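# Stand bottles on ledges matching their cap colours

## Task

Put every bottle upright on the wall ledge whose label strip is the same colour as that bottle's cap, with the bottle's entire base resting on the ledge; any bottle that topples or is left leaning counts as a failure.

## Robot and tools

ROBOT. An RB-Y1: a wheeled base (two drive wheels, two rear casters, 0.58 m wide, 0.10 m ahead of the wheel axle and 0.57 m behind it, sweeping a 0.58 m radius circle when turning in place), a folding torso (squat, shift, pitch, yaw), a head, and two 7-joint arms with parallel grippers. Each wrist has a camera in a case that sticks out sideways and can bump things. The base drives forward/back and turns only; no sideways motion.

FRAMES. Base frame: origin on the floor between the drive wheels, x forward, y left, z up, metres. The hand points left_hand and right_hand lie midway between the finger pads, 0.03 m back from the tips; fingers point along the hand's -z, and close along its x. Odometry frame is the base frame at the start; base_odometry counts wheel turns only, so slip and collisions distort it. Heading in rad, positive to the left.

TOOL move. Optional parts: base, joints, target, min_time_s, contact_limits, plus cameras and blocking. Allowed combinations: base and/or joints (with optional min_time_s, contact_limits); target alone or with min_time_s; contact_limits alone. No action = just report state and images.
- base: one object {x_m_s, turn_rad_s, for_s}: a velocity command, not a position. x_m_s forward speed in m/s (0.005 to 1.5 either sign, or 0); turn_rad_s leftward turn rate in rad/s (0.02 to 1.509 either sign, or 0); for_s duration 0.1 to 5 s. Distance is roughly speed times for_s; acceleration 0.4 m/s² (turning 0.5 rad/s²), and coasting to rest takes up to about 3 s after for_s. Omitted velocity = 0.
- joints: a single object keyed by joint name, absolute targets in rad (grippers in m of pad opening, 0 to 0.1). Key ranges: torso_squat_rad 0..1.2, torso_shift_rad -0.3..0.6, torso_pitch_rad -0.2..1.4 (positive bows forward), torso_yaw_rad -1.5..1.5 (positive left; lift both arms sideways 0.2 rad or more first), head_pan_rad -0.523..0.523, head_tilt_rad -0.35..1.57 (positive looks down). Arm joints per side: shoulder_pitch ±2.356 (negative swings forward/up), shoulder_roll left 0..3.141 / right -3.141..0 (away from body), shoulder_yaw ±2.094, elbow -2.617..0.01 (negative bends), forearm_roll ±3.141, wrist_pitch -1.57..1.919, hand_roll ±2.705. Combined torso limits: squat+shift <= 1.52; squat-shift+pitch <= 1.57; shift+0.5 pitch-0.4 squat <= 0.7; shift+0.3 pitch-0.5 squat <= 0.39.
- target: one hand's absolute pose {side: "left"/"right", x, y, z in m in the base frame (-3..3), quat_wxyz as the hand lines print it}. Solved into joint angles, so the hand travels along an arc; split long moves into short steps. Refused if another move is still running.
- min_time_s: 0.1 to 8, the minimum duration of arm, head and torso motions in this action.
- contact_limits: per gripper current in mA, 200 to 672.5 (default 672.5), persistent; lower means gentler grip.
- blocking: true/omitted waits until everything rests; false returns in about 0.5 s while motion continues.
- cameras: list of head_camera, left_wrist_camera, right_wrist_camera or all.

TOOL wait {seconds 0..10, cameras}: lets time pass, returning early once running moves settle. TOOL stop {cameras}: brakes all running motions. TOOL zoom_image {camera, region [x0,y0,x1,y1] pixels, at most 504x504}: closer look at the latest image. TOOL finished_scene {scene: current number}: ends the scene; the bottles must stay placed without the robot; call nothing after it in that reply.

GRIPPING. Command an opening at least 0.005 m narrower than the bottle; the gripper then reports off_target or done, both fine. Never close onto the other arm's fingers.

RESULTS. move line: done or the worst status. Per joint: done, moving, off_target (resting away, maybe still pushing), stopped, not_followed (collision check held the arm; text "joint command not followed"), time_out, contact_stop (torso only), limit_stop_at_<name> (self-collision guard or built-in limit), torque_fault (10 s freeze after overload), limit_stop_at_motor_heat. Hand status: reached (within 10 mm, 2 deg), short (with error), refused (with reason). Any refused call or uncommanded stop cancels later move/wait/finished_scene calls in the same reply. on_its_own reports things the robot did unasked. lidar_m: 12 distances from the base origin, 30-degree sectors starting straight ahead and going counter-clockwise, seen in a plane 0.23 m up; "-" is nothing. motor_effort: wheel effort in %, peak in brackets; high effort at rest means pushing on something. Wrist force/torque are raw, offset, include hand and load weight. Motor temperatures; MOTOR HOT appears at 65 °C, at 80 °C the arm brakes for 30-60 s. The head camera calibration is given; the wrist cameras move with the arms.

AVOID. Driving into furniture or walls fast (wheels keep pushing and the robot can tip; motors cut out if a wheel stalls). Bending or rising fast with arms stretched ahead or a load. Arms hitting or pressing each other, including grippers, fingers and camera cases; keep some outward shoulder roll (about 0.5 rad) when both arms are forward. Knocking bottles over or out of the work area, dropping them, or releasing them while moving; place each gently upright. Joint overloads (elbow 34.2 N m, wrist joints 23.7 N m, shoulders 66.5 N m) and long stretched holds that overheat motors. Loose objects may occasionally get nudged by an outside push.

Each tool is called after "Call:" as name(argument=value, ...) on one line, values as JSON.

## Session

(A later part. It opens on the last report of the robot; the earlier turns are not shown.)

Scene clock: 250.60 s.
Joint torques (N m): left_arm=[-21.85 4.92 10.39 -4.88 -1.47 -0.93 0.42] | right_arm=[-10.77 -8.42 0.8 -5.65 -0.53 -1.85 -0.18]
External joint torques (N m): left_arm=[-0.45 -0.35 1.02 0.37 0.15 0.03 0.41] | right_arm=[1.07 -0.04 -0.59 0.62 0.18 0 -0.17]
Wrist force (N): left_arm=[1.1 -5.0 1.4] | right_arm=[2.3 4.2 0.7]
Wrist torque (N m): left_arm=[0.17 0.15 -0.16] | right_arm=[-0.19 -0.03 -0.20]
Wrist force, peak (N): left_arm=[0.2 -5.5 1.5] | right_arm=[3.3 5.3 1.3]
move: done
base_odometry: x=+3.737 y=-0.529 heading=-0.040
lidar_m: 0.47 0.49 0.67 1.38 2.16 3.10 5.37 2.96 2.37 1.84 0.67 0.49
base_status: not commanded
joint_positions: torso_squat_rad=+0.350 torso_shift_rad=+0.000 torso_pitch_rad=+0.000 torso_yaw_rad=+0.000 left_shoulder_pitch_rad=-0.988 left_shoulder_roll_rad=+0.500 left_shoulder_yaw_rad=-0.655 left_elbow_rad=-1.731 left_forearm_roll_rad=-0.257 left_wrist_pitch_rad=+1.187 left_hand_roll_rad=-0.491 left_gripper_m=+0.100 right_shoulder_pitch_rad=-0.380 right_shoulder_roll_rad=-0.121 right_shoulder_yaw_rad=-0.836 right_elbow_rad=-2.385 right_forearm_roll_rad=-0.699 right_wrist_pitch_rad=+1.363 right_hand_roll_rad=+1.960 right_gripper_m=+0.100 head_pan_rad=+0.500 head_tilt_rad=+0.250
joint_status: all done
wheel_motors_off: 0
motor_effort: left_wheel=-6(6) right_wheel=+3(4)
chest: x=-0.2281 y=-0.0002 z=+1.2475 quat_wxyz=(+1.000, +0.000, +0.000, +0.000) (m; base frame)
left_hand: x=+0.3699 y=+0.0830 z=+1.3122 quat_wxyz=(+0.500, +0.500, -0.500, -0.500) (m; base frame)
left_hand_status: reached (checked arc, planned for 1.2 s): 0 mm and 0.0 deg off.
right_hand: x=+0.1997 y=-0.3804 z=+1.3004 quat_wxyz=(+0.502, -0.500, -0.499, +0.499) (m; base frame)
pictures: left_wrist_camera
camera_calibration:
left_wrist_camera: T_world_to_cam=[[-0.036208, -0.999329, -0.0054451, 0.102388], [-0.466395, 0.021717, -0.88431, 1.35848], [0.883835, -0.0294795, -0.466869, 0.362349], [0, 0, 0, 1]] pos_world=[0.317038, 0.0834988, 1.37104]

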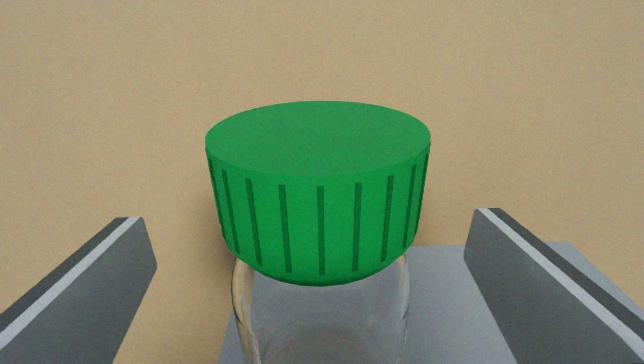

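Call:
move(target={"side": "left", "x": 0.381, "y": 0.082, "z": 1.312, "quat_wxyz": [0.5, 0.5, -0.5, -0.5]}, min_time_s=0.3, cameras=[])

Call:
move(joints={"left_gripper_m": 0.03}, cameras=[])

Call:
move(target={"side": "left", "x": 0.381, "y": 0.084, "z": 1.345, "quat_wxyz": [0.5, 0.5, -0.5, -0.5]}, min_time_s=0.5, cameras=[])

Call:
move(target={"side": "left", "x": 0.29, "y": 0.1, "z": 1.35, "quat_wxyz": [0.5, 0.5, -0.5, -0.5]}, min_time_s=0.7, cameras=["left_wrist_camera"])

Scene clock: 252.20 s.
Joint torques (N m): left_arm=[-22.61 5.66 10.7 -5.24 -1.46 -0.9 0.53] | right_arm=[-10.96 -8.84 0.78 -5.58 -0.63 -1.68 0.07]
External joint torques (N m): left_arm=[-0.76 0.21 1.36 0.11 0.13 0.05 0.51] | right_arm=[0.88 -0.46 -0.6 0.68 0.08 0.18 0.08]
Wrist force (N): left_arm=[1.0 -4.8 1.2] | right_arm=[2.9 4.5 1.1]
Wrist torque (N m): left_arm=[0.14 0.12 -0.14] | right_arm=[-0.19 0.00 -0.18]
Wrist force, peak (N): left_arm=[0.0 -5.7 1.4] | right_arm=[2.8 5.5 0.6]
move: done
base_odometry: x=+3.737 y=-0.529 heading=-0.040
lidar_m: 0.47 0.49 0.67 1.38 2.16 3.09 5.37 2.96 2.37 1.83 0.67 0.49
base_status: not commanded
joint_positions: torso_squat_rad=+0.350 torso_shift_rad=+0.000 torso_pitch_rad=+0.000 torso_yaw_rad=+0.000 left_shoulder_pitch_rad=-1.009 left_shoulder_roll_rad=+0.490 left_shoulder_yaw_rad=-0.655 left_elbow_rad=-1.672 left_forearm_roll_rad=-0.255 left_wrist_pitch_rad=+1.150 left_hand_roll_rad=-0.484 left_gripper_m=+0.100 right_shoulder_pitch_rad=-0.380 right_shoulder_roll_rad=-0.121 right_shoulder_yaw_rad=-0.836 right_elbow_rad=-2.385 right_forearm_roll_rad=-0.699 right_wrist_pitch_rad=+1.363 right_hand_roll_rad=+1.960 right_gripper_m=+0.100 head_pan_rad=+0.500 head_tilt_rad=+0.250
joint_status: all done
wheel_motors_off: 0
motor_effort: left_wheel=-5(6) right_wheel=+3(3)
chest: x=-0.2281 y=-0.0002 z=+1.2475 quat_wxyz=(+1.000, +0.000, +0.000, +0.000) (m; base frame)
left_hand: x=+0.3810 y=+0.0820 z=+1.3122 quat_wxyz=(+0.500, +0.500, -0.500, -0.500) (m; base frame)
left_hand_status: reached (checked arc, planned for 0.3 s): 0 mm and 0.0 deg off.
right_hand: x=+0.1997 y=-0.3804 z=+1.3004 quat_wxyz=(+0.502, -0.500, -0.499, +0.499) (m; base frame)
pictures: none
No camera images: "cameras" was empty.

Scene clock: 253.50 s.
Joint torques (N m): left_arm=[-22.7 5.83 10.49 -5.07 -1.51 -0.84 0.46] | right_arm=[-10.27 -8.65 0.75 -5.46 -0.66 -1.84 0.08]
External joint torques (N m): left_arm=[-0.84 0.38 1.15 0.28 0.08 0.1 0.45] | right_arm=[1.57 -0.28 -0.64 0.8 0.05 0.02 0.09]
Wrist force (N): left_arm=[1.0 -4.2 1.4] | right_arm=[3.3 4.8 0.6]
Wrist torque (N m): left_arm=[0.19 0.09 -0.17] | right_arm=[-0.29 0.12 -0.17]
Wrist force, peak (N): left_arm=[1.2 -5.2 1.3] | right_arm=[2.8 5.2 1.3]
move: off_target
base_odometry: x=+3.737 y=-0.529 heading=-0.040
lidar_m: 0.46 0.49 0.67 1.38 2.16 3.10 5.37 2.96 2.37 1.82 0.67 0.49
base_status: not commanded
joint_positions: torso_squat_rad=+0.350 torso_shift_rad=+0.000 torso_pitch_rad=+0.000 torso_yaw_rad=+0.000 left_shoulder_pitch_rad=-1.009 left_shoulder_roll_rad=+0.490 left_shoulder_yaw_rad=-0.655 left_elbow_rad=-1.672 left_forearm_roll_rad=-0.255 left_wrist_pitch_rad=+1.150 left_hand_roll_rad=-0.484 left_gripper_m=+0.054 right_shoulder_pitch_rad=-0.380 right_shoulder_roll_rad=-0.121 right_shoulder_yaw_rad=-0.836 right_elbow_rad=-2.385 right_forearm_roll_rad=-0.699 right_wrist_pitch_rad=+1.363 right_hand_roll_rad=+1.960 right_gripper_m=+0.100 head_pan_rad=+0.500 head_tilt_rad=+0.250
joint_status: left_gripper_m off_target (ended at +0.054, target +0.030)
wheel_motors_off: 0
motor_effort: left_wheel=-5(5) right_wheel=+3(4)
chest: x=-0.2281 y=-0.0002 z=+1.2475 quat_wxyz=(+1.000, +0.000, +0.000, +0.000) (m; base frame)
left_hand: x=+0.3810 y=+0.0820 z=+1.3122 quat_wxyz=(+0.500, +0.500, -0.500, -0.500) (m; base frame)
right_hand: x=+0.1997 y=-0.3804 z=+1.3004 quat_wxyz=(+0.502, -0.500, -0.499, +0.499) (m; base frame)
pictures: none
No camera images: "cameras" was empty.

Scene clock: 254.33 s.
Joint torques (N m): left_arm=[-23.49 7.8 10.36 -5.41 -1.8 -1.08 0.04] | right_arm=[-10.92 -9.03 0.88 -5.61 -0.62 -1.9 -0.01]
External joint torques (N m): left_arm=[-1.39 1.85 1.01 -0.55 -0.22 -0.04 0.03] | right_arm=[0.92 -0.66 -0.5 0.65 0.09 -0.05 0]
Wrist force (N): left_arm=[1.4 -6.5 1.3] | right_arm=[3.4 4.9 0.9]
Wrist torque (N m): left_arm=[0.16 0.18 -0.04] | right_arm=[-0.26 0.09 -0.25]
Wrist force, peak (N): left_arm=[0.7 -7.1 1.3] | right_arm=[3.0 5.4 1.1]
move: done
base_odometry: x=+3.737 y=-0.529 heading=-0.040
lidar_m: 0.46 0.48 0.67 1.37 2.16 3.09 5.37 2.96 2.37 1.83 0.66 0.49
base_status: not commanded
joint_positions: torso_squat_rad=+0.350 torso_shift_rad=+0.000 torso_pitch_rad=+0.000 torso_yaw_rad=+0.000 left_shoulder_pitch_rad=-1.074 left_shoulder_roll_rad=+0.505 left_shoulder_yaw_rad=-0.618 left_elbow_rad=-1.675 left_forearm_roll_rad=-0.178 left_wrist_pitch_rad=+1.187 left_hand_roll_rad=-0.538 left_gripper_m=+0.054 right_shoulder_pitch_rad=-0.380 right_shoulder_roll_rad=-0.121 right_shoulder_yaw_rad=-0.836 right_elbow_rad=-2.385 right_forearm_roll_rad=-0.699 right_wrist_pitch_rad=+1.363 right_hand_roll_rad=+1.960 right_gripper_m=+0.100 head_pan_rad=+0.500 head_tilt_rad=+0.250
joint_status: all done
wheel_motors_off: 0
motor_effort: left_wheel=-5(5) right_wheel=+3(4)
chest: x=-0.2281 y=-0.0002 z=+1.2475 quat_wxyz=(+1.000, +0.000, +0.000, +0.000) (m; base frame)
left_hand: x=+0.3810 y=+0.0839 z=+1.3450 quat_wxyz=(+0.500, +0.500, -0.500, -0.500) (m; base frame)
left_hand_status: reached (checked arc, planned for 0.5 s): 0 mm and 0.0 deg off.
right_hand: x=+0.1997 y=-0.3804 z=+1.3004 quat_wxyz=(+0.502, -0.500, -0.499, +0.499) (m; base frame)
pictures: none
No camera images: "cameras" was empty.

Scene clock: 255.67 s.
Joint torques (N m): left_arm=[-20.14 6.19 10.91 -4.27 -1.93 -1.66 0.05] | right_arm=[-10.61 -8.66 1.19 -5.89 -0.66 -1.91 0.05]
External joint torques (N m): left_arm=[-1.62 1.23 1.95 -0.67 -0.25 -0.53 0.04] | right_arm=[1.23 -0.28 -0.19 0.37 0.05 -0.06 0.06]
Wrist force (N): left_arm=[0.8 -6.1 1.2] | right_arm=[2.7 3.7 0.9]
Wrist torque (N m): left_arm=[0.11 0.12 -0.02] | right_arm=[-0.16 0.05 -0.23]
Wrist force, peak (N): left_arm=[0.1 -8.2 1.2] | right_arm=[3.5 4.9 1.1]
move: done
base_odometry: x=+3.737 y=-0.529 heading=-0.040
lidar_m: 0.47 0.48 0.68 1.38 2.16 3.10 5.38 2.97 2.37 1.83 0.67 0.48
base_status: not commanded
joint_positions: torso_squat_rad=+0.350 torso_shift_rad=+0.000 torso_pitch_rad=+0.000 torso_yaw_rad=+0.000 left_shoulder_pitch_rad=-0.945 left_shoulder_roll_rad=+0.587 left_shoulder_yaw_rad=-0.597 left_elbow_rad=-2.129 left_forearm_roll_rad=-0.172 left_wrist_pitch_rad=+1.485 left_hand_roll_rad=-0.590 left_gripper_m=+0.054 right_shoulder_pitch_rad=-0.380 right_shoulder_roll_rad=-0.121 right_shoulder_yaw_rad=-0.836 right_elbow_rad=-2.385 right_forearm_roll_rad=-0.699 right_wrist_pitch_rad=+1.363 right_hand_roll_rad=+1.960 right_gripper_m=+0.100 head_pan_rad=+0.500 head_tilt_rad=+0.250
joint_status: all done
wheel_motors_off: 0
motor_effort: left_wheel=-5(5) right_wheel=+3(4)
chest: x=-0.2280 y=-0.0002 z=+1.2475 quat_wxyz=(+1.000, +0.000, +0.000, +0.000) (m; base frame)
left_hand: x=+0.2906 y=+0.0998 z=+1.3498 quat_wxyz=(+0.500, +0.500, -0.500, -0.500) (m; base frame)
left_hand_status: reached (checked arc, planned for 0.8 s): 1 mm and 0.0 deg off.
right_hand: x=+0.1997 y=-0.3804 z=+1.3004 quat_wxyz=(+0.502, -0.500, -0.499, +0.499) (m; base frame)
pictures: left_wrist_camera
camera_calibration:
left_wrist_camera: T_world_to_cam=[[-0.0362061, -0.999331, -0.00519436, 0.116155], [-0.467073, 0.0215169, -0.883957, 1.35406], [0.883477, -0.0295784, -0.46754, 0.451529], [0, 0, 0, 1]] pos_world=[0.237734, 0.100298, 1.40864]

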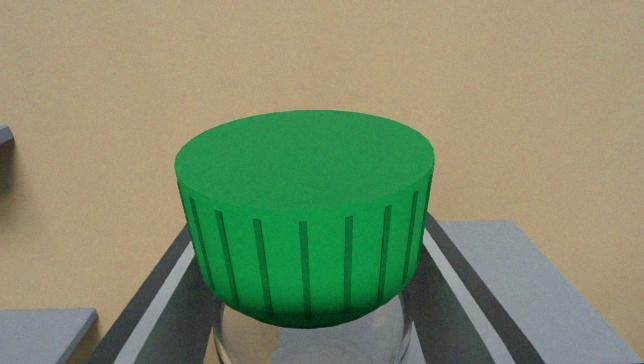

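Call:
move(target={"side": "left", "x": 0.195, "y": 0.24, "z": 1.31, "quat_wxyz": [0.5, 0.5, -0.5, -0.5]}, min_time_s=0.9, cameras=[])

Call:
move(target={"side": "left", "x": 0.2, "y": 0.41, "z": 1.246, "quat_wxyz": [0.5, 0.5, -0.5, -0.5]}, min_time_s=1.0, cameras=[])

Call:
move(target={"side": "left", "x": 0.28, "y": 0.415, "z": 1.246, "quat_wxyz": [0.5, 0.5, -0.5, -0.5]}, min_time_s=0.7, cameras=["head_camera"])

Scene clock: 257.67 s.
Joint torques (N m): left_arm=[-12.39 8.61 6.07 -4.98 -1.48 -1.63 0.29] | right_arm=[-11.23 -9.08 1.15 -5.83 -0.69 -1.78 0.13]
External joint torques (N m): left_arm=[-1.83 1.14 -0.23 -0.49 -0.24 -0.12 0.27] | right_arm=[0.61 -0.71 -0.24 0.44 0.02 0.08 0.13]
Wrist force (N): left_arm=[1.0 -6.6 1.4] | right_arm=[3.2 4.7 0.7]
Wrist torque (N m): left_arm=[0.18 0.11 -0.04] | right_arm=[-0.22 0.08 -0.24]
Wrist force, peak (N): left_arm=[-0.3 -8.6 0.2] | right_arm=[2.8 5.5 1.1]
move: done
base_odometry: x=+3.737 y=-0.529 heading=-0.040
lidar_m: 0.46 0.49 0.67 1.38 2.15 3.10 5.37 2.96 2.37 1.83 0.67 0.48
base_status: not commanded
joint_positions: torso_squat_rad=+0.350 torso_shift_rad=+0.000 torso_pitch_rad=+0.000 torso_yaw_rad=+0.000 left_shoulder_pitch_rad=-0.203 left_shoulder_roll_rad=+0.741 left_shoulder_yaw_rad=-0.060 left_elbow_rad=-2.617 left_forearm_roll_rad=+0.023 left_wrist_pitch_rad=+1.205 left_hand_roll_rad=-0.833 left_gripper_m=+0.054 right_shoulder_pitch_rad=-0.380 right_shoulder_roll_rad=-0.121 right_shoulder_yaw_rad=-0.836 right_elbow_rad=-2.385 right_forearm_roll_rad=-0.699 right_wrist_pitch_rad=+1.363 right_hand_roll_rad=+1.960 right_gripper_m=+0.100 head_pan_rad=+0.500 head_tilt_rad=+0.250
joint_status: all done
wheel_motors_off: 0
motor_effort: left_wheel=-5(5) right_wheel=+3(4)
chest: x=-0.2280 y=-0.0002 z=+1.2475 quat_wxyz=(+1.000, +0.000, +0.000, +0.000) (m; base frame)
left_hand: x=+0.1983 y=+0.2403 z=+1.3096 quat_wxyz=(+0.490, +0.499, -0.510, -0.501) (m; base frame)
left_hand_status: reached (checked arc, as near as the solve gets, planned for 1.0 s): 3 mm and 1.7 deg off.
right_hand: x=+0.1997 y=-0.3804 z=+1.3004 quat_wxyz=(+0.502, -0.500, -0.499, +0.499) (m; base frame)
pictures: none
No camera images: "cameras" was empty.

Scene clock: 259.00 s.
Joint torques (N m): left_arm=[-8.44 13.9 10.14 -5.8 -0.65 -1.7 0.03] | right_arm=[-11.14 -9.05 1.15 -5.69 -0.67 -1.82 0.11]
External joint torques (N m): left_arm=[-1.96 1.45 0.47 -0.55 -0.24 -0.17 0.02] | right_arm=[0.7 -0.67 -0.23 0.57 0.04 0.03 0.11]
Wrist force (N): left_arm=[0.8 -6.7 1.1] | right_arm=[3.2 4.4 1.2]
Wrist torque (N m): left_arm=[0.18 0.11 -0.02] | right_arm=[-0.21 0.13 -0.23]
Wrist force, peak (N): left_arm=[0.5 -8.1 0.7] | right_arm=[3.3 5.7 0.9]
move: done
base_odometry: x=+3.737 y=-0.529 heading=-0.040
lidar_m: 0.47 0.49 0.67 1.38 2.16 3.10 5.37 2.96 2.37 1.84 0.67 0.48
base_status: not commanded
joint_positions: torso_squat_rad=+0.350 torso_shift_rad=+0.000 torso_pitch_rad=+0.000 torso_yaw_rad=+0.000 left_shoulder_pitch_rad=+0.356 left_shoulder_roll_rad=+0.964 left_shoulder_yaw_rad=+0.351 left_elbow_rad=-2.250 left_forearm_roll_rad=+0.341 left_wrist_pitch_rad=+0.410 left_hand_roll_rad=-0.850 left_gripper_m=+0.054 right_shoulder_pitch_rad=-0.380 right_shoulder_roll_rad=-0.121 right_shoulder_yaw_rad=-0.836 right_elbow_rad=-2.385 right_forearm_roll_rad=-0.699 right_wrist_pitch_rad=+1.363 right_hand_roll_rad=+1.960 right_gripper_m=+0.100 head_pan_rad=+0.500 head_tilt_rad=+0.250
joint_status: all done
wheel_motors_off: 0
motor_effort: left_wheel=-5(5) right_wheel=+3(4)
chest: x=-0.2280 y=-0.0002 z=+1.2475 quat_wxyz=(+1.000, +0.000, +0.000, +0.000) (m; base frame)
left_hand: x=+0.1999 y=+0.4101 z=+1.2459 quat_wxyz=(+0.500, +0.500, -0.500, -0.500) (m; base frame)
left_hand_status: reached (checked arc, planned for 1.0 s): 0 mm and 0.1 deg off.
right_hand: x=+0.1997 y=-0.3804 z=+1.3004 quat_wxyz=(+0.502, -0.500, -0.499, +0.499) (m; base frame)
pictures: none
No camera images: "cameras" was empty.

Scene clock: 260.07 s.
Joint torques (N m): left_arm=[-12.28 16.38 10.4 -5.71 -0.72 -2 0.02] | right_arm=[-10.64 -8.86 1.21 -5.69 -0.72 -1.78 0.03]
External joint torques (N m): left_arm=[-0.78 1.8 -0.07 -0.18 -0.32 -0.45 0] | right_arm=[1.2 -0.49 -0.17 0.58 -0.01 0.08 0.04]
Wrist force (N): left_arm=[1.0 -6.5 1.1] | right_arm=[2.2 3.8 1.0]
Wrist torque (N m): left_arm=[0.15 0.13 -0.03] | right_arm=[-0.15 -0.02 -0.19]
Wrist force, peak (N): left_arm=[0.4 -7.8 1.1] | right_arm=[3.3 4.9 0.8]
move: done
base_odometry: x=+3.737 y=-0.529 heading=-0.040
lidar_m: 0.46 0.49 0.68 1.38 2.16 3.09 5.37 2.96 2.37 1.83 0.67 0.49
base_status: not commanded
joint_positions: torso_squat_rad=+0.350 torso_shift_rad=+0.000 torso_pitch_rad=+0.000 torso_yaw_rad=+0.000 left_shoulder_pitch_rad=+0.003 left_shoulder_roll_rad=+1.007 left_shoulder_yaw_rad=+0.128 left_elbow_rad=-1.959 left_forearm_roll_rad=+0.325 left_wrist_pitch_rad=+0.405 left_hand_roll_rad=-0.864 left_gripper_m=+0.054 right_shoulder_pitch_rad=-0.380 right_shoulder_roll_rad=-0.121 right_shoulder_yaw_rad=-0.836 right_elbow_rad=-2.385 right_forearm_roll_rad=-0.699 right_wrist_pitch_rad=+1.363 right_hand_roll_rad=+1.960 right_gripper_m=+0.100 head_pan_rad=+0.500 head_tilt_rad=+0.250
joint_status: all done
wheel_motors_off: 0
motor_effort: left_wheel=-5(5) right_wheel=+4(4)
chest: x=-0.2280 y=-0.0002 z=+1.2475 quat_wxyz=(+1.000, +0.000, +0.000, +0.000) (m; base frame)
left_hand: x=+0.2796 y=+0.4148 z=+1.2461 quat_wxyz=(+0.500, +0.500, -0.500, -0.500) (m; base frame)
left_hand_status: reached (checked arc, planned for 0.7 s): 0 mm and 0.0 deg off.
right_hand: x=+0.1997 y=-0.3804 z=+1.3003 quat_wxyz=(+0.502, -0.500, -0.499, +0.499) (m; base frame)
pictures: head_camera
camera_calibration:
head_camera: T_world_to_cam=[[0.452505, -0.891514, 0.0210149, 0.0673314], [-0.178915, -0.113848, -0.977255, 1.43618], [0.873629, 0.438453, -0.211022, 0.428609], [0, 0, 0, 1]] pos_world=[-0.147958, 0.0356081, 1.49255]

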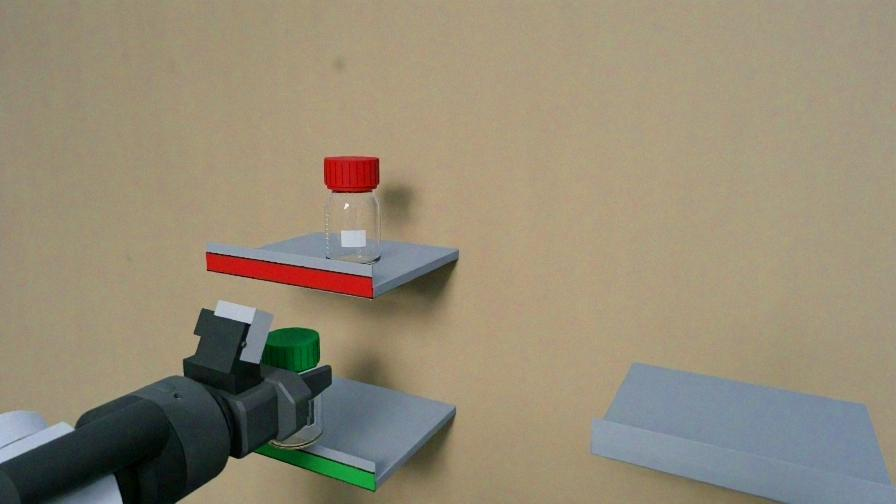

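Call:
move(target={"side": "left", "x": 0.348, "y": 0.418, "z": 1.243, "quat_wxyz": [0.5, 0.5, -0.5, -0.5]}, min_time_s=0.8, cameras=["head_camera"])

Call:
move(target={"side": "left", "x": 0.348, "y": 0.418, "z": 1.218, "quat_wxyz": [0.5, 0.5, -0.5, -0.5]}, min_time_s=0.8, cameras=["head_camera"])

Call:
move(target={"side": "left", "x": 0.348, "y": 0.418, "z": 1.2145, "quat_wxyz": [0.5, 0.5, -0.5, -0.5]}, min_time_s=0.3, cameras=[])

Scene clock: 261.77 s.
Joint torques (N m): left_arm=[-16.76 16.3 10.03 -6 -0.43 -2.1 0.12] | right_arm=[-10.91 -9.33 0.81 -5.62 -0.58 -1.95 0.16]
External joint torques (N m): left_arm=[-1.08 0.86 -0.48 -0.08 -0.16 -0.47 0.11] | right_arm=[0.93 -0.95 -0.57 0.65 0.13 -0.09 0.17]
Wrist force (N): left_arm=[0.9 -6.5 1.0] | right_arm=[3.0 4.2 1.4]
Wrist torque (N m): left_arm=[0.15 0.13 -0.03] | right_arm=[-0.20 0.04 -0.15]
Wrist force, peak (N): left_arm=[1.8 -7.5 0.7] | right_arm=[3.8 4.7 0.4]
move: done
base_odometry: x=+3.737 y=-0.529 heading=-0.040
lidar_m: 0.47 0.49 0.67 1.38 2.16 3.09 5.37 2.97 2.37 1.83 0.66 0.49
base_status: not commanded
joint_positions: torso_squat_rad=+0.350 torso_shift_rad=+0.000 torso_pitch_rad=+0.000 torso_yaw_rad=+0.000 left_shoulder_pitch_rad=-0.292 left_shoulder_roll_rad=+0.989 left_shoulder_yaw_rad=-0.060 left_elbow_rad=-1.650 left_forearm_roll_rad=+0.353 left_wrist_pitch_rad=+0.333 left_hand_roll_rad=-0.923 left_gripper_m=+0.054 right_shoulder_pitch_rad=-0.380 right_shoulder_roll_rad=-0.121 right_shoulder_yaw_rad=-0.836 right_elbow_rad=-2.385 right_forearm_roll_rad=-0.699 right_wrist_pitch_rad=+1.363 right_hand_roll_rad=+1.960 right_gripper_m=+0.100 head_pan_rad=+0.500 head_tilt_rad=+0.250
joint_status: all done
wheel_motors_off: 0
motor_effort: left_wheel=-5(5) right_wheel=+4(4)
chest: x=-0.2280 y=-0.0002 z=+1.2475 quat_wxyz=(+1.000, +0.000, +0.000, +0.000) (m; base frame)
left_hand: x=+0.3477 y=+0.4181 z=+1.2433 quat_wxyz=(+0.500, +0.500, -0.500, -0.500) (m; base frame)
left_hand_status: reached (checked arc, planned for 0.8 s): 0 mm and 0.1 deg off.
right_hand: x=+0.1997 y=-0.3804 z=+1.3003 quat_wxyz=(+0.502, -0.500, -0.499, +0.499) (m; base frame)
pictures: head_camera
camera_calibration:
head_camera: T_world_to_cam=[[0.452505, -0.891514, 0.0210149, 0.0673314], [-0.178915, -0.113848, -0.977255, 1.43618], [0.873629, 0.438453, -0.211022, 0.428609], [0, 0, 0, 1]] pos_world=[-0.147958, 0.0356081, 1.49255]

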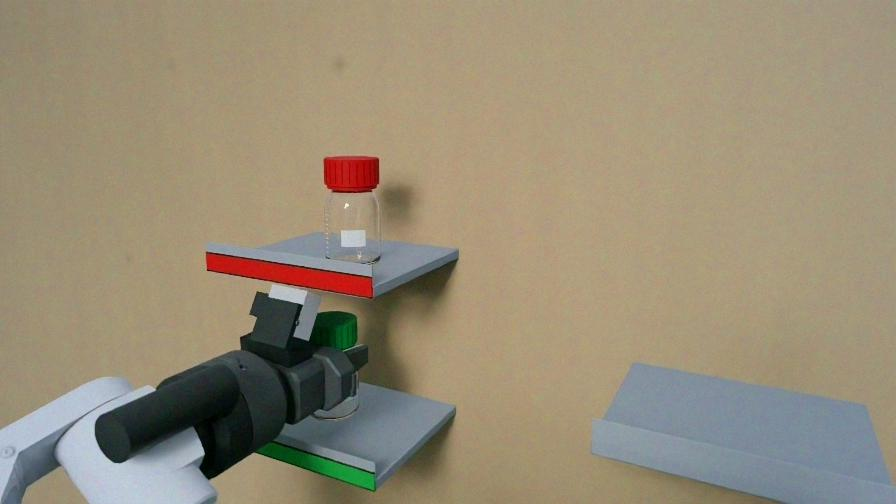

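Scene clock: 262.90 s.
Joint torques (N m): left_arm=[-13.43 14.7 7.14 -4.54 -0.31 -0.54 -0.06] | right_arm=[-10.89 -8.5 1.5 -5.69 -0.65 -1.84 0.17]
External joint torques (N m): left_arm=[2.18 -0.47 -3.03 1.91 -0.1 1.12 -0.08] | right_arm=[0.95 -0.13 0.12 0.57 0.06 0.02 0.17]
Wrist force (N): left_arm=[2.2 0.1 3.4] | right_arm=[2.8 5.4 0.8]
Wrist torque (N m): left_arm=[0.21 0.12 -0.02] | right_arm=[-0.30 0.05 -0.24]
Wrist force, peak (N): left_arm=[1.0 -6.9 1.1] | right_arm=[3.6 4.9 1.5]
move: done
base_odometry: x=+3.737 y=-0.529 heading=-0.040
lidar_m: 0.46 0.49 0.68 1.38 2.16 3.10 5.37 2.96 2.36 1.82 0.68 0.49
base_status: not commanded
joint_positions: torso_squat_rad=+0.350 torso_shift_rad=+0.000 torso_pitch_rad=+0.000 torso_yaw_rad=+0.000 left_shoulder_pitch_rad=-0.270 left_shoulder_roll_rad=+0.937 left_shoulder_yaw_rad=-0.064 left_elbow_rad=-1.614 left_forearm_roll_rad=+0.313 left_wrist_pitch_rad=+0.279 left_hand_roll_rad=-0.938 left_gripper_m=+0.054 right_shoulder_pitch_rad=-0.380 right_shoulder_roll_rad=-0.121 right_shoulder_yaw_rad=-0.836 right_elbow_rad=-2.385 right_forearm_roll_rad=-0.699 right_wrist_pitch_rad=+1.363 right_hand_roll_rad=+1.960 right_gripper_m=+0.100 head_pan_rad=+0.500 head_tilt_rad=+0.250
joint_status: all done
wheel_motors_off: 0
motor_effort: left_wheel=-5(5) right_wheel=+3(4)
chest: x=-0.2280 y=-0.0002 z=+1.2475 quat_wxyz=(+1.000, +0.000, +0.000, +0.000) (m; base frame)
left_hand: x=+0.3480 y=+0.4179 z=+1.2192 quat_wxyz=(+0.499, +0.501, -0.500, -0.500) (m; base frame)
left_hand_status: reached (checked arc, planned for 0.8 s): 1 mm and 0.1 deg off.
right_hand: x=+0.1997 y=-0.3804 z=+1.3003 quat_wxyz=(+0.502, -0.500, -0.499, +0.499) (m; base frame)
pictures: head_camera
camera_calibration:
head_camera: T_world_to_cam=[[0.452456, -0.89154, 0.020982, 0.0673301], [-0.178833, -0.113758, -0.977281, 1.4362], [0.873672, 0.438424, -0.210907, 0.428576], [0, 0, 0, 1]] pos_world=[-0.148059, 0.0355081, 1.49255]

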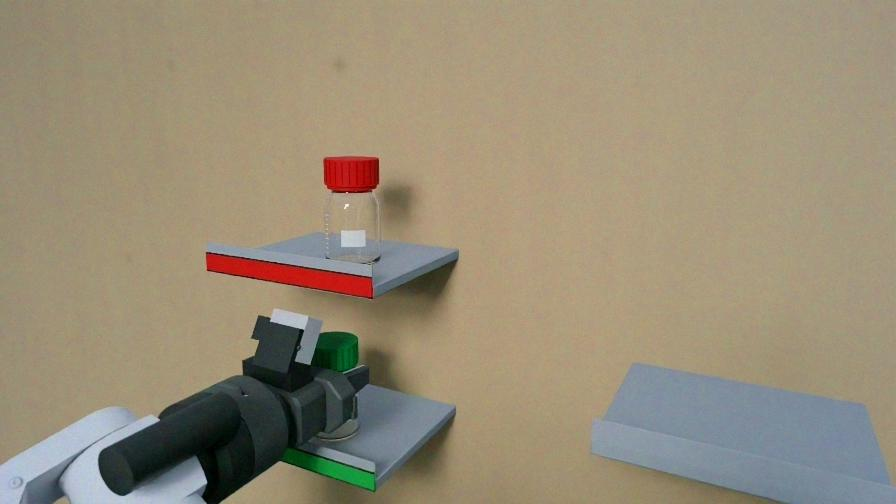

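Scene clock: 263.53 s.
Joint torques (N m): left_arm=[-7.95 10.79 4.1 -1.58 0.34 0.92 0.32] | right_arm=[-10.93 -9.19 1.17 -5.85 -0.71 -1.96 0.07]
External joint torques (N m): left_arm=[7.67 -4.34 -6.02 4.93 0.53 2.56 0.3] | right_arm=[0.92 -0.82 -0.22 0.41 0 -0.11 0.08]
Wrist force (N): left_arm=[-0.2 10.5 7.1] | right_arm=[2.4 4.6 1.1]
Wrist torque (N m): left_arm=[0.35 0.18 -0.19] | right_arm=[-0.23 0.00 -0.22]
Wrist force, peak (N): left_arm=[0.1 11.3 7.8] | right_arm=[3.6 4.8 0.8]
move: done
base_odometry: x=+3.737 y=-0.529 heading=-0.040
lidar_m: 0.47 0.49 0.66 1.38 2.16 3.10 5.37 2.96 2.38 1.83 0.67 0.49
base_status: not commanded
joint_positions: torso_squat_rad=+0.350 torso_shift_rad=+0.000 torso_pitch_rad=-0.001 torso_yaw_rad=+0.000 left_shoulder_pitch_rad=-0.269 left_shoulder_roll_rad=+0.931 left_shoulder_yaw_rad=-0.063 left_elbow_rad=-1.609 left_forearm_roll_rad=+0.308 left_wrist_pitch_rad=+0.271 left_hand_roll_rad=-0.940 left_gripper_m=+0.054 right_shoulder_pitch_rad=-0.380 right_shoulder_roll_rad=-0.121 right_shoulder_yaw_rad=-0.836 right_elbow_rad=-2.385 right_forearm_roll_rad=-0.699 right_wrist_pitch_rad=+1.363 right_hand_roll_rad=+1.960 right_gripper_m=+0.100 head_pan_rad=+0.500 head_tilt_rad=+0.250
joint_status: all done
wheel_motors_off: 0
motor_effort: left_wheel=-5(5) right_wheel=+4(5)
chest: x=-0.2283 y=-0.0003 z=+1.2475 quat_wxyz=(+1.000, +0.000, +0.000, +0.000) (m; base frame)
left_hand: x=+0.3480 y=+0.4177 z=+1.2176 quat_wxyz=(+0.498, +0.501, -0.501, -0.499) (m; base frame)
left_hand_status: reached (checked arc, planned for 0.3 s): 3 mm and 0.3 deg off.
right_hand: x=+0.1994 y=-0.3805 z=+1.3005 quat_wxyz=(+0.502, -0.500, -0.499, +0.499) (m; base frame)
pictures: none
No camera images: "cameras" was empty.

Call:
move(target={"side": "left", "x": 0.348, "y": 0.418, "z": 1.2185, "quat_wxyz": [0.5, 0.5, -0.5, -0.5]}, min_time_s=0.3, cameras=[])

Call:
move(joints={"left_gripper_m": 0.1}, cameras=["left_wrist_camera"])

Call:
move(target={"side": "left", "x": 0.22, "y": 0.41, "z": 1.225, "quat_wxyz": [0.5, 0.5, -0.5, -0.5]}, min_time_s=1.0, cameras=["left_wrist_camera", "head_camera"])

Scene clock: 264.73 s.
Joint torques (N m): left_arm=[-12.23 14.56 7.24 -4.45 0.16 -0.26 0.17] | right_arm=[-11.33 -8.49 1.42 -5.37 -0.71 -2 -0.11]
External joint torques (N m): left_arm=[3.4 -0.58 -2.88 2.05 0.35 1.38 0.16] | right_arm=[0.51 -0.12 0.03 0.89 0 -0.15 -0.11]
Wrist force (N): left_arm=[0.4 1.9 4.5] | right_arm=[3.3 4.6 1.0]
Wrist torque (N m): left_arm=[0.20 0.17 -0.11] | right_arm=[-0.26 0.08 -0.23]
Wrist force, peak (N): left_arm=[-0.4 10.8 7.4] | right_arm=[3.2 5.3 1.5]
move: done
base_odometry: x=+3.737 y=-0.529 heading=-0.040
lidar_m: 0.47 0.48 0.67 1.38 2.17 3.10 5.37 2.96 2.37 1.83 0.67 0.49
base_status: not commanded
joint_positions: torso_squat_rad=+0.350 torso_shift_rad=+0.000 torso_pitch_rad=-0.001 torso_yaw_rad=+0.000 left_shoulder_pitch_rad=-0.270 left_shoulder_roll_rad=+0.931 left_shoulder_yaw_rad=-0.063 left_elbow_rad=-1.610 left_forearm_roll_rad=+0.308 left_wrist_pitch_rad=+0.271 left_hand_roll_rad=-0.940 left_gripper_m=+0.054 right_shoulder_pitch_rad=-0.380 right_shoulder_roll_rad=-0.121 right_shoulder_yaw_rad=-0.836 right_elbow_rad=-2.385 right_forearm_roll_rad=-0.699 right_wrist_pitch_rad=+1.363 right_hand_roll_rad=+1.960 right_gripper_m=+0.100 head_pan_rad=+0.500 head_tilt_rad=+0.250
joint_status: all done
wheel_motors_off: 0
motor_effort: left_wheel=-5(5) right_wheel=+4(5)
chest: x=-0.2283 y=-0.0003 z=+1.2475 quat_wxyz=(+1.000, +0.000, +0.000, +0.000) (m; base frame)
left_hand: x=+0.3481 y=+0.4176 z=+1.2189 quat_wxyz=(+0.497, +0.502, -0.502, -0.499) (m; base frame)
left_hand_status: reached (checked arc, planned for 0.3 s): 1 mm and 0.5 deg off.
right_hand: x=+0.1994 y=-0.3805 z=+1.3005 quat_wxyz=(+0.502, -0.500, -0.499, +0.499) (m; base frame)
pictures: none
No camera images: "cameras" was empty.

Scene clock: 265.73 s.
Joint torques (N m): left_arm=[-15.37 14.84 7.96 -5.83 -0.16 -1.47 0.19] | right_arm=[-11.12 -9.25 1.3 -5.87 -0.9 -1.96 0.01]
External joint torques (N m): left_arm=[0.24 -0.3 -2.16 0.68 0.04 0.17 0.18] | right_arm=[0.72 -0.88 -0.08 0.4 -0.19 -0.11 0.01]
Wrist force (N): left_arm=[1.0 -4.7 0.9] | right_arm=[2.9 4.8 1.5]
Wrist torque (N m): left_arm=[0.14 0.13 -0.04] | right_arm=[-0.24 0.04 -0.23]
Wrist force, peak (N): left_arm=[1.2 -5.2 1.3] | right_arm=[3.2 5.5 1.1]
move: done
base_odometry: x=+3.737 y=-0.529 heading=-0.040
lidar_m: 0.46 0.48 0.68 1.38 2.16 3.11 5.37 2.97 2.37 1.82 0.67 0.48
base_status: not commanded
joint_positions: torso_squat_rad=+0.350 torso_shift_rad=+0.000 torso_pitch_rad=+0.000 torso_yaw_rad=+0.000 left_shoulder_pitch_rad=-0.269 left_shoulder_roll_rad=+0.931 left_shoulder_yaw_rad=-0.063 left_elbow_rad=-1.609 left_forearm_roll_rad=+0.308 left_wrist_pitch_rad=+0.271 left_hand_roll_rad=-0.940 left_gripper_m=+0.100 right_shoulder_pitch_rad=-0.380 right_shoulder_roll_rad=-0.121 right_shoulder_yaw_rad=-0.836 right_elbow_rad=-2.385 right_forearm_roll_rad=-0.699 right_wrist_pitch_rad=+1.363 right_hand_roll_rad=+1.960 right_gripper_m=+0.100 head_pan_rad=+0.500 head_tilt_rad=+0.250
joint_status: all done
wheel_motors_off: 0
motor_effort: left_wheel=-4(5) right_wheel=+4(6)
chest: x=-0.2282 y=-0.0003 z=+1.2475 quat_wxyz=(+1.000, +0.000, +0.000, +0.000) (m; base frame)
left_hand: x=+0.3481 y=+0.4178 z=+1.2181 quat_wxyz=(+0.498, +0.502, -0.501, -0.499) (m; base frame)
right_hand: x=+0.1996 y=-0.3805 z=+1.3004 quat_wxyz=(+0.502, -0.500, -0.499, +0.499) (m; base frame)
pictures: left_wrist_camera
camera_calibration:
left_wrist_camera: T_world_to_cam=[[-0.0369549, -0.999291, -0.00716334, 0.43805], [-0.461333, 0.0234184, -0.886918, 1.25852], [0.886457, -0.0294713, -0.461872, 0.340591], [0, 0, 0, 1]] pos_world=[0.294865, 0.418305, 1.27665]

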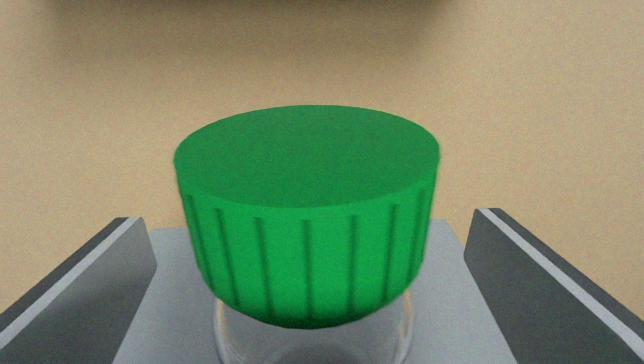

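Scene clock: 267.07 s.
Joint torques (N m): left_arm=[-8.35 14.55 10.33 -6.43 -0.38 -1.52 0.46] | right_arm=[-11.26 -9.02 1.15 -5.73 -0.61 -1.85 0.02]
External joint torques (N m): left_arm=[-0.67 1.73 0.54 -0.57 -0.01 -0.03 0.45] | right_arm=[0.59 -0.64 -0.24 0.54 0.1 0.01 0.03]
Wrist force (N): left_arm=[1.0 -5.1 1.1] | right_arm=[3.0 4.4 0.9]
Wrist torque (N m): left_arm=[0.19 0.14 -0.15] | right_arm=[-0.20 0.10 -0.18]
Wrist force, peak (N): left_arm=[0.1 -5.7 1.1] | right_arm=[3.0 5.6 0.7]
move: done
base_odometry: x=+3.737 y=-0.529 heading=-0.040
lidar_m: 0.46 0.49 0.66 1.37 2.16 3.11 5.37 2.97 2.38 1.83 0.67 0.49
base_status: not commanded
joint_positions: torso_squat_rad=+0.350 torso_shift_rad=+0.000 torso_pitch_rad=+0.000 torso_yaw_rad=+0.000 left_shoulder_pitch_rad=+0.274 left_shoulder_roll_rad=+0.946 left_shoulder_yaw_rad=+0.248 left_elbow_rad=-2.155 left_forearm_roll_rad=+0.251 left_wrist_pitch_rad=+0.368 left_hand_roll_rad=-0.821 left_gripper_m=+0.100 right_shoulder_pitch_rad=-0.380 right_shoulder_roll_rad=-0.121 right_shoulder_yaw_rad=-0.836 right_elbow_rad=-2.385 right_forearm_roll_rad=-0.699 right_wrist_pitch_rad=+1.363 right_hand_roll_rad=+1.960 right_gripper_m=+0.100 head_pan_rad=+0.500 head_tilt_rad=+0.250
joint_status: all done
wheel_motors_off: 0
motor_effort: left_wheel=-5(5) right_wheel=+3(5)
chest: x=-0.2281 y=-0.0002 z=+1.2475 quat_wxyz=(+1.000, +0.000, +0.000, +0.000) (m; base frame)
left_hand: x=+0.2205 y=+0.4100 z=+1.2250 quat_wxyz=(+0.500, +0.500, -0.500, -0.500) (m; base frame)
left_hand_status: reached (checked arc, planned for 1.0 s): 0 mm and 0.0 deg off.
right_hand: x=+0.1996 y=-0.3805 z=+1.3004 quat_wxyz=(+0.502, -0.500, -0.499, +0.499) (m; base frame)
pictures: head_camera, left_wrist_camera
camera_calibration:
head_camera: T_world_to_cam=[[0.45254, -0.891497, 0.0210056, 0.0673489], [-0.178719, -0.113748, -0.977303, 1.43633], [0.873652, 0.438515, -0.210803, 0.428523], [0, 0, 0, 1]] pos_world=[-0.148159, 0.0355077, 1.49265]
left_wrist_camera: T_world_to_cam=[[-0.0359395, -0.99934, -0.00534131, 0.423106], [-0.466881, 0.0215157, -0.884058, 1.20438], [0.883589, -0.0292789, -0.467346, 0.463985], [0, 0, 0, 1]] pos_world=[0.167535, 0.410499, 1.28384]

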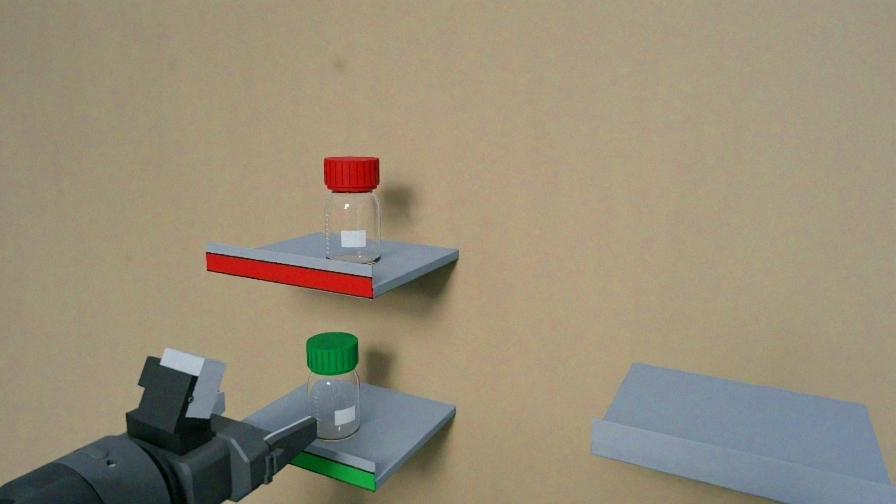

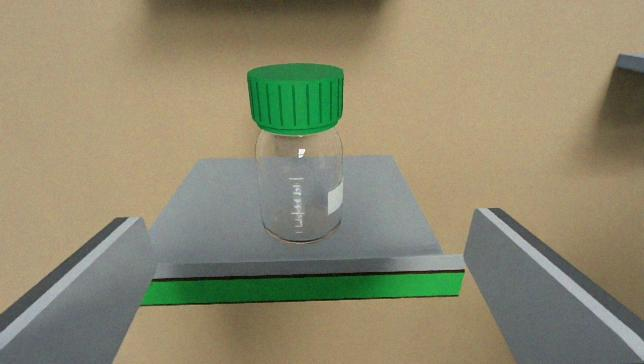

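Call:
move(joints={"head_pan_rad": -0.4, "head_tilt_rad": 0.35}, cameras=["head_camera"])

Scene clock: 268.67 s.
Joint torques (N m): left_arm=[-8.27 14.65 10.2 -6.22 -0.46 -1.47 0.42] | right_arm=[-11.59 -8.98 1.25 -5.38 -0.66 -1.85 0.01]
External joint torques (N m): left_arm=[-0.59 1.84 0.41 -0.36 -0.08 0.02 0.41] | right_arm=[0.25 -0.61 -0.13 0.88 0.05 0.01 0.02]
Wrist force (N): left_arm=[0.7 -5.0 1.2] | right_arm=[2.0 4.8 0.8]
Wrist torque (N m): left_arm=[0.17 0.09 -0.17] | right_arm=[-0.24 -0.04 -0.23]
Wrist force, peak (N): left_arm=[1.0 -5.2 1.3] | right_arm=[3.5 4.6 1.2]
move: done
base_odometry: x=+3.737 y=-0.529 heading=-0.040
lidar_m: 0.46 0.49 0.67 1.38 2.16 3.10 5.37 2.97 2.37 1.83 0.66 0.49
base_status: not commanded
joint_positions: torso_squat_rad=+0.350 torso_shift_rad=+0.000 torso_pitch_rad=+0.000 torso_yaw_rad=+0.000 left_shoulder_pitch_rad=+0.274 left_shoulder_roll_rad=+0.946 left_shoulder_yaw_rad=+0.248 left_elbow_rad=-2.155 left_forearm_roll_rad=+0.251 left_wrist_pitch_rad=+0.368 left_hand_roll_rad=-0.821 left_gripper_m=+0.100 right_shoulder_pitch_rad=-0.380 right_shoulder_roll_rad=-0.121 right_shoulder_yaw_rad=-0.836 right_elbow_rad=-2.385 right_forearm_roll_rad=-0.699 right_wrist_pitch_rad=+1.363 right_hand_roll_rad=+1.960 right_gripper_m=+0.100 head_pan_rad=-0.400 head_tilt_rad=+0.350
joint_status: all done
wheel_motors_off: 0
motor_effort: left_wheel=-5(5) right_wheel=+3(4)
chest: x=-0.2281 y=-0.0002 z=+1.2475 quat_wxyz=(+1.000, +0.000, +0.000, +0.000) (m; base frame)
left_hand: x=+0.2205 y=+0.4100 z=+1.2250 quat_wxyz=(+0.500, +0.500, -0.500, -0.500) (m; base frame)
right_hand: x=+0.1996 y=-0.3805 z=+1.3004 quat_wxyz=(+0.502, -0.500, -0.499, +0.499) (m; base frame)
pictures: head_camera
camera_calibration:
head_camera: T_world_to_cam=[[-0.414879, -0.909567, 0.0237189, -0.115402], [-0.289564, 0.107275, -0.951128, 1.3756], [0.862571, -0.401471, -0.307884, 0.566415], [0, 0, 0, 1]] pos_world=[-0.138128, -0.0251346, 1.48549]

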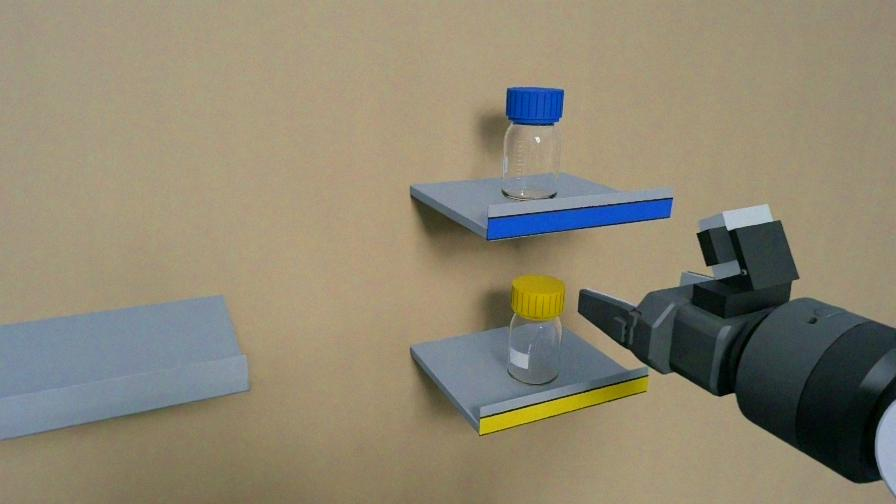

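Call:
move(target={"side": "right", "x": 0.2, "y": -0.22, "z": 1.35, "quat_wxyz": [0.5, -0.5, -0.5, 0.5]}, min_time_s=0.3, cameras=[])

Call:
move(target={"side": "right", "x": 0.2, "y": -0.38, "z": 1.30, "quat_wxyz": [0.5, -0.5, -0.5, 0.5]}, min_time_s=0.5, cameras=[])

Call:
move(joints={"right_gripper_m": 0.08}, cameras=[])

Call:
move(joints={"right_gripper_m": 0.1}, blocking=false, cameras=[])

Call:
wait(seconds=0.2, cameras=[])

Scene clock: 273.77 s.
Joint torques (N m): left_arm=[-8.63 14.42 9.73 -6.02 -0.55 -1.56 0.42] | right_arm=[-12.94 -2.37 0.9 -3.25 -0.24 -1.81 0.23]
External joint torques (N m): left_arm=[-0.95 1.6 -0.06 -0.15 -0.17 -0.07 0.4] | right_arm=[0.12 0.01 0.31 0.51 -0.15 0.2 0.24]
Wrist force (N): left_arm=[1.0 -5.1 1.3] | right_arm=[2.5 4.6 1.0]
Wrist torque (N m): left_arm=[0.18 0.14 -0.14] | right_arm=[-0.22 -0.01 -0.06]
Wrist force, peak (N): left_arm=[0.4 -5.5 1.2] | right_arm=[4.3 5.1 -0.1]
move: done
base_odometry: x=+3.737 y=-0.529 heading=-0.040
lidar_m: 0.47 0.49 0.67 1.38 2.16 3.11 5.37 2.97 2.37 1.83 0.67 0.48
base_status: not commanded
joint_positions: torso_squat_rad=+0.350 torso_shift_rad=+0.000 torso_pitch_rad=+0.000 torso_yaw_rad=+0.000 left_shoulder_pitch_rad=+0.274 left_shoulder_roll_rad=+0.946 left_shoulder_yaw_rad=+0.248 left_elbow_rad=-2.155 left_forearm_roll_rad=+0.251 left_wrist_pitch_rad=+0.368 left_hand_roll_rad=-0.821 left_gripper_m=+0.100 right_shoulder_pitch_rad=-0.510 right_shoulder_roll_rad=+0.000 right_shoulder_yaw_rad=-0.189 right_elbow_rad=-2.617 right_forearm_roll_rad=-0.006 right_wrist_pitch_rad=+1.524 right_hand_roll_rad=+1.619 right_gripper_m=+0.100 head_pan_rad=-0.400 head_tilt_rad=+0.350
joint_status: all done
wheel_motors_off: 0
motor_effort: left_wheel=-5(5) right_wheel=+3(4)
chest: x=-0.2281 y=-0.0002 z=+1.2475 quat_wxyz=(+1.000, +0.000, +0.000, +0.000) (m; base frame)
left_hand: x=+0.2205 y=+0.4100 z=+1.2250 quat_wxyz=(+0.500, +0.500, -0.500, -0.500) (m; base frame)
right_hand: x=+0.1999 y=-0.2200 z=+1.3503 quat_wxyz=(+0.499, -0.499, -0.501, +0.502) (m; base frame)
right_hand_status: reached (checked arc, planned for 0.9 s): 0 mm and 0.3 deg off.
pictures: none
No camera images: "cameras" was empty.

Scene clock: 275.23 s.
Joint torques (N m): left_arm=[-8.11 14.35 10.37 -6.06 -0.64 -1.49 0.45] | right_arm=[-10.03 -9.79 0.08 -5.86 -0.58 -1.47 -0.23]
External joint torques (N m): left_arm=[-0.43 1.53 0.59 -0.2 -0.27 0 0.44] | right_arm=[0.87 -0.62 0.46 0.52 -0.15 0.48 -0.22]
Wrist force (N): left_arm=[0.8 -4.9 1.3] | right_arm=[2.7 5.2 1.2]
Wrist torque (N m): left_arm=[0.16 0.12 -0.16] | right_arm=[-0.34 0.02 -0.17]
Wrist force, peak (N): left_arm=[0.9 -5.4 1.1] | right_arm=[4.7 5.1 0.0]
move: done
base_odometry: x=+3.737 y=-0.529 heading=-0.040
lidar_m: 0.46 0.49 0.67 1.38 2.16 3.10 5.37 2.97 2.37 1.83 0.67 0.49
base_status: not commanded
joint_positions: torso_squat_rad=+0.350 torso_shift_rad=+0.000 torso_pitch_rad=+0.000 torso_yaw_rad=+0.000 left_shoulder_pitch_rad=+0.274 left_shoulder_roll_rad=+0.946 left_shoulder_yaw_rad=+0.248 left_elbow_rad=-2.155 left_forearm_roll_rad=+0.251 left_wrist_pitch_rad=+0.368 left_hand_roll_rad=-0.821 left_gripper_m=+0.100 right_shoulder_pitch_rad=-0.263 right_shoulder_roll_rad=-0.231 right_shoulder_yaw_rad=-0.738 right_elbow_rad=-2.388 right_forearm_roll_rad=-0.715 right_wrist_pitch_rad=+1.249 right_hand_roll_rad=+1.826 right_gripper_m=+0.100 head_pan_rad=-0.400 head_tilt_rad=+0.350
joint_status: all done
wheel_motors_off: 0
motor_effort: left_wheel=-5(5) right_wheel=+3(4)
chest: x=-0.2280 y=-0.0002 z=+1.2475 quat_wxyz=(+1.000, +0.000, +0.000, +0.000) (m; base frame)
left_hand: x=+0.2205 y=+0.4100 z=+1.2250 quat_wxyz=(+0.500, +0.500, -0.500, -0.500) (m; base frame)
right_hand: x=+0.1993 y=-0.3803 z=+1.3002 quat_wxyz=(+0.503, -0.501, -0.499, +0.498) (m; base frame)
right_hand_status: reached (checked arc, planned for 0.9 s): 1 mm and 0.4 deg off.
pictures: none
No camera images: "cameras" was empty.

Scene clock: 275.93 s.
Joint torques (N m): left_arm=[-8.07 14.35 10 -6.08 -0.68 -1.52 0.54] | right_arm=[-10.62 -9.9 0.44 -5.94 -0.31 -1.7 -0.16]
External joint torques (N m): left_arm=[-0.39 1.53 0.21 -0.22 -0.3 -0.03 0.52] | right_arm=[0.28 -0.73 0.83 0.43 0.11 0.25 -0.15]
Wrist force (N): left_arm=[0.9 -5.1 1.2] | right_arm=[3.2 4.8 0.4]
Wrist torque (N m): left_arm=[0.20 0.13 -0.17] | right_arm=[-0.23 0.02 -0.18]
Wrist force, peak (N): left_arm=[0.8 -5.3 1.3] | right_arm=[3.0 5.3 1.3]
move: done
base_odometry: x=+3.737 y=-0.529 heading=-0.040
lidar_m: 0.47 0.49 0.67 1.38 2.16 3.09 5.37 2.97 2.36 1.83 0.66 0.48
base_status: not commanded
joint_positions: torso_squat_rad=+0.350 torso_shift_rad=+0.000 torso_pitch_rad=+0.000 torso_yaw_rad=+0.000 left_shoulder_pitch_rad=+0.274 left_shoulder_roll_rad=+0.946 left_shoulder_yaw_rad=+0.248 left_elbow_rad=-2.155 left_forearm_roll_rad=+0.251 left_wrist_pitch_rad=+0.368 left_hand_roll_rad=-0.821 left_gripper_m=+0.100 right_shoulder_pitch_rad=-0.263 right_shoulder_roll_rad=-0.231 right_shoulder_yaw_rad=-0.738 right_elbow_rad=-2.388 right_forearm_roll_rad=-0.715 right_wrist_pitch_rad=+1.249 right_hand_roll_rad=+1.826 right_gripper_m=+0.080 head_pan_rad=-0.400 head_tilt_rad=+0.350
joint_status: all done
wheel_motors_off: 0
motor_effort: left_wheel=-5(5) right_wheel=+4(4)
chest: x=-0.2280 y=-0.0002 z=+1.2475 quat_wxyz=(+1.000, +0.000, +0.000, +0.000) (m; base frame)
left_hand: x=+0.2205 y=+0.4100 z=+1.2250 quat_wxyz=(+0.500, +0.500, -0.500, -0.500) (m; base frame)
right_hand: x=+0.1993 y=-0.3803 z=+1.3002 quat_wxyz=(+0.503, -0.501, -0.499, +0.498) (m; base frame)
pictures: none
No camera images: "cameras" was empty.

Scene clock: 276.43 s.
Joint torques (N m): left_arm=[-8.25 14.28 9.85 -6.04 -0.53 -1.54 0.53] | right_arm=[-10.3 -9.67 0.14 -5.96 -0.16 -1.57 -0.3]
External joint torques (N m): left_arm=[-0.56 1.46 0.06 -0.18 -0.16 -0.05 0.52] | right_arm=[0.6 -0.5 0.52 0.42 0.27 0.37 -0.3]
Wrist force (N): left_arm=[0.8 -5.0 1.0] | right_arm=[2.6 5.4 1.3]
Wrist torque (N m): left_arm=[0.18 0.10 -0.16] | right_arm=[-0.33 0.01 -0.22]
Wrist force, peak (N): left_arm=[0.9 -5.1 1.1] | right_arm=[2.9 5.4 0.9]
move: moving
base_odometry: x=+3.737 y=-0.529 heading=-0.040
lidar_m: 0.46 0.49 0.66 1.38 2.15 3.10 5.38 2.97 2.37 1.83 0.67 0.48
base_status: not commanded
joint_positions: torso_squat_rad=+0.350 torso_shift_rad=+0.000 torso_pitch_rad=+0.000 torso_yaw_rad=+0.000 left_shoulder_pitch_rad=+0.274 left_shoulder_roll_rad=+0.946 left_shoulder_yaw_rad=+0.248 left_elbow_rad=-2.155 left_forearm_roll_rad=+0.251 left_wrist_pitch_rad=+0.368 left_hand_roll_rad=-0.821 left_gripper_m=+0.100 right_shoulder_pitch_rad=-0.263 right_shoulder_roll_rad=-0.231 right_shoulder_yaw_rad=-0.738 right_elbow_rad=-2.388 right_forearm_roll_rad=-0.715 right_wrist_pitch_rad=+1.249 right_hand_roll_rad=+1.826 right_gripper_m=+0.100 head_pan_rad=-0.400 head_tilt_rad=+0.350
joint_status: right_gripper_m moving
wheel_motors_off: 0
motor_effort: left_wheel=-5(5) right_wheel=+4(5)
chest: x=-0.2280 y=-0.0002 z=+1.2475 quat_wxyz=(+1.000, +0.000, +0.000, +0.000) (m; base frame)
left_hand: x=+0.2205 y=+0.4100 z=+1.2250 quat_wxyz=(+0.500, +0.500, -0.500, -0.500) (m; base frame)
right_hand: x=+0.1993 y=-0.3803 z=+1.3002 quat_wxyz=(+0.503, -0.501, -0.499, +0.498) (m; base frame)
pictures: none
No camera images: "cameras" was empty.

Scene clock: 276.63 s.
Joint torques (N m): left_arm=[-8.21 14.16 10.11 -6.02 -0.51 -1.45 0.52] | right_arm=[-10.52 -9.48 0.34 -6.06 -0.41 -1.64 -0.17]
External joint torques (N m): left_arm=[-0.52 1.34 0.32 -0.15 -0.14 0.04 0.51] | right_arm=[0.38 -0.31 0.72 0.32 0.01 0.3 -0.17]
Wrist force (N): left_arm=[0.8 -5.2 1.1] | right_arm=[2.5 5.1 0.6]
Wrist torque (N m): left_arm=[0.20 0.11 -0.14] | right_arm=[-0.24 -0.04 -0.19]
Wrist force, peak (N): left_arm=[0.8 -5.2 1.1] | right_arm=[2.4 5.4 1.2]
earlier move: done
base_odometry: x=+3.737 y=-0.529 heading=-0.040
lidar_m: 0.46 0.48 0.67 1.38 2.16 3.10 5.37 2.97 2.37 1.84 0.67 0.49
base_status: not commanded
joint_positions: torso_squat_rad=+0.350 torso_shift_rad=+0.000 torso_pitch_rad=+0.000 torso_yaw_rad=+0.000 left_shoulder_pitch_rad=+0.274 left_shoulder_roll_rad=+0.946 left_shoulder_yaw_rad=+0.248 left_elbow_rad=-2.155 left_forearm_roll_rad=+0.251 left_wrist_pitch_rad=+0.368 left_hand_roll_rad=-0.821 left_gripper_m=+0.100 right_shoulder_pitch_rad=-0.263 right_shoulder_roll_rad=-0.231 right_shoulder_yaw_rad=-0.738 right_elbow_rad=-2.388 right_forearm_roll_rad=-0.715 right_wrist_pitch_rad=+1.249 right_hand_roll_rad=+1.826 right_gripper_m=+0.100 head_pan_rad=-0.400 head_tilt_rad=+0.350
joint_status: all done
wheel_motors_off: 0
motor_effort: left_wheel=-5(5) right_wheel=+4(5)
chest: x=-0.2280 y=-0.0002 z=+1.2475 quat_wxyz=(+1.000, +0.000, +0.000, +0.000) (m; base frame)
left_hand: x=+0.2205 y=+0.4100 z=+1.2250 quat_wxyz=(+0.500, +0.500, -0.500, -0.500) (m; base frame)
right_hand: x=+0.1993 y=-0.3803 z=+1.3002 quat_wxyz=(+0.503, -0.501, -0.499, +0.498) (m; base frame)
wait: 0.20 s; no rest
pictures: none
No camera images: "cameras" was empty.

Call:
finished_scene(scene=1)

The scene is finished: the task was done.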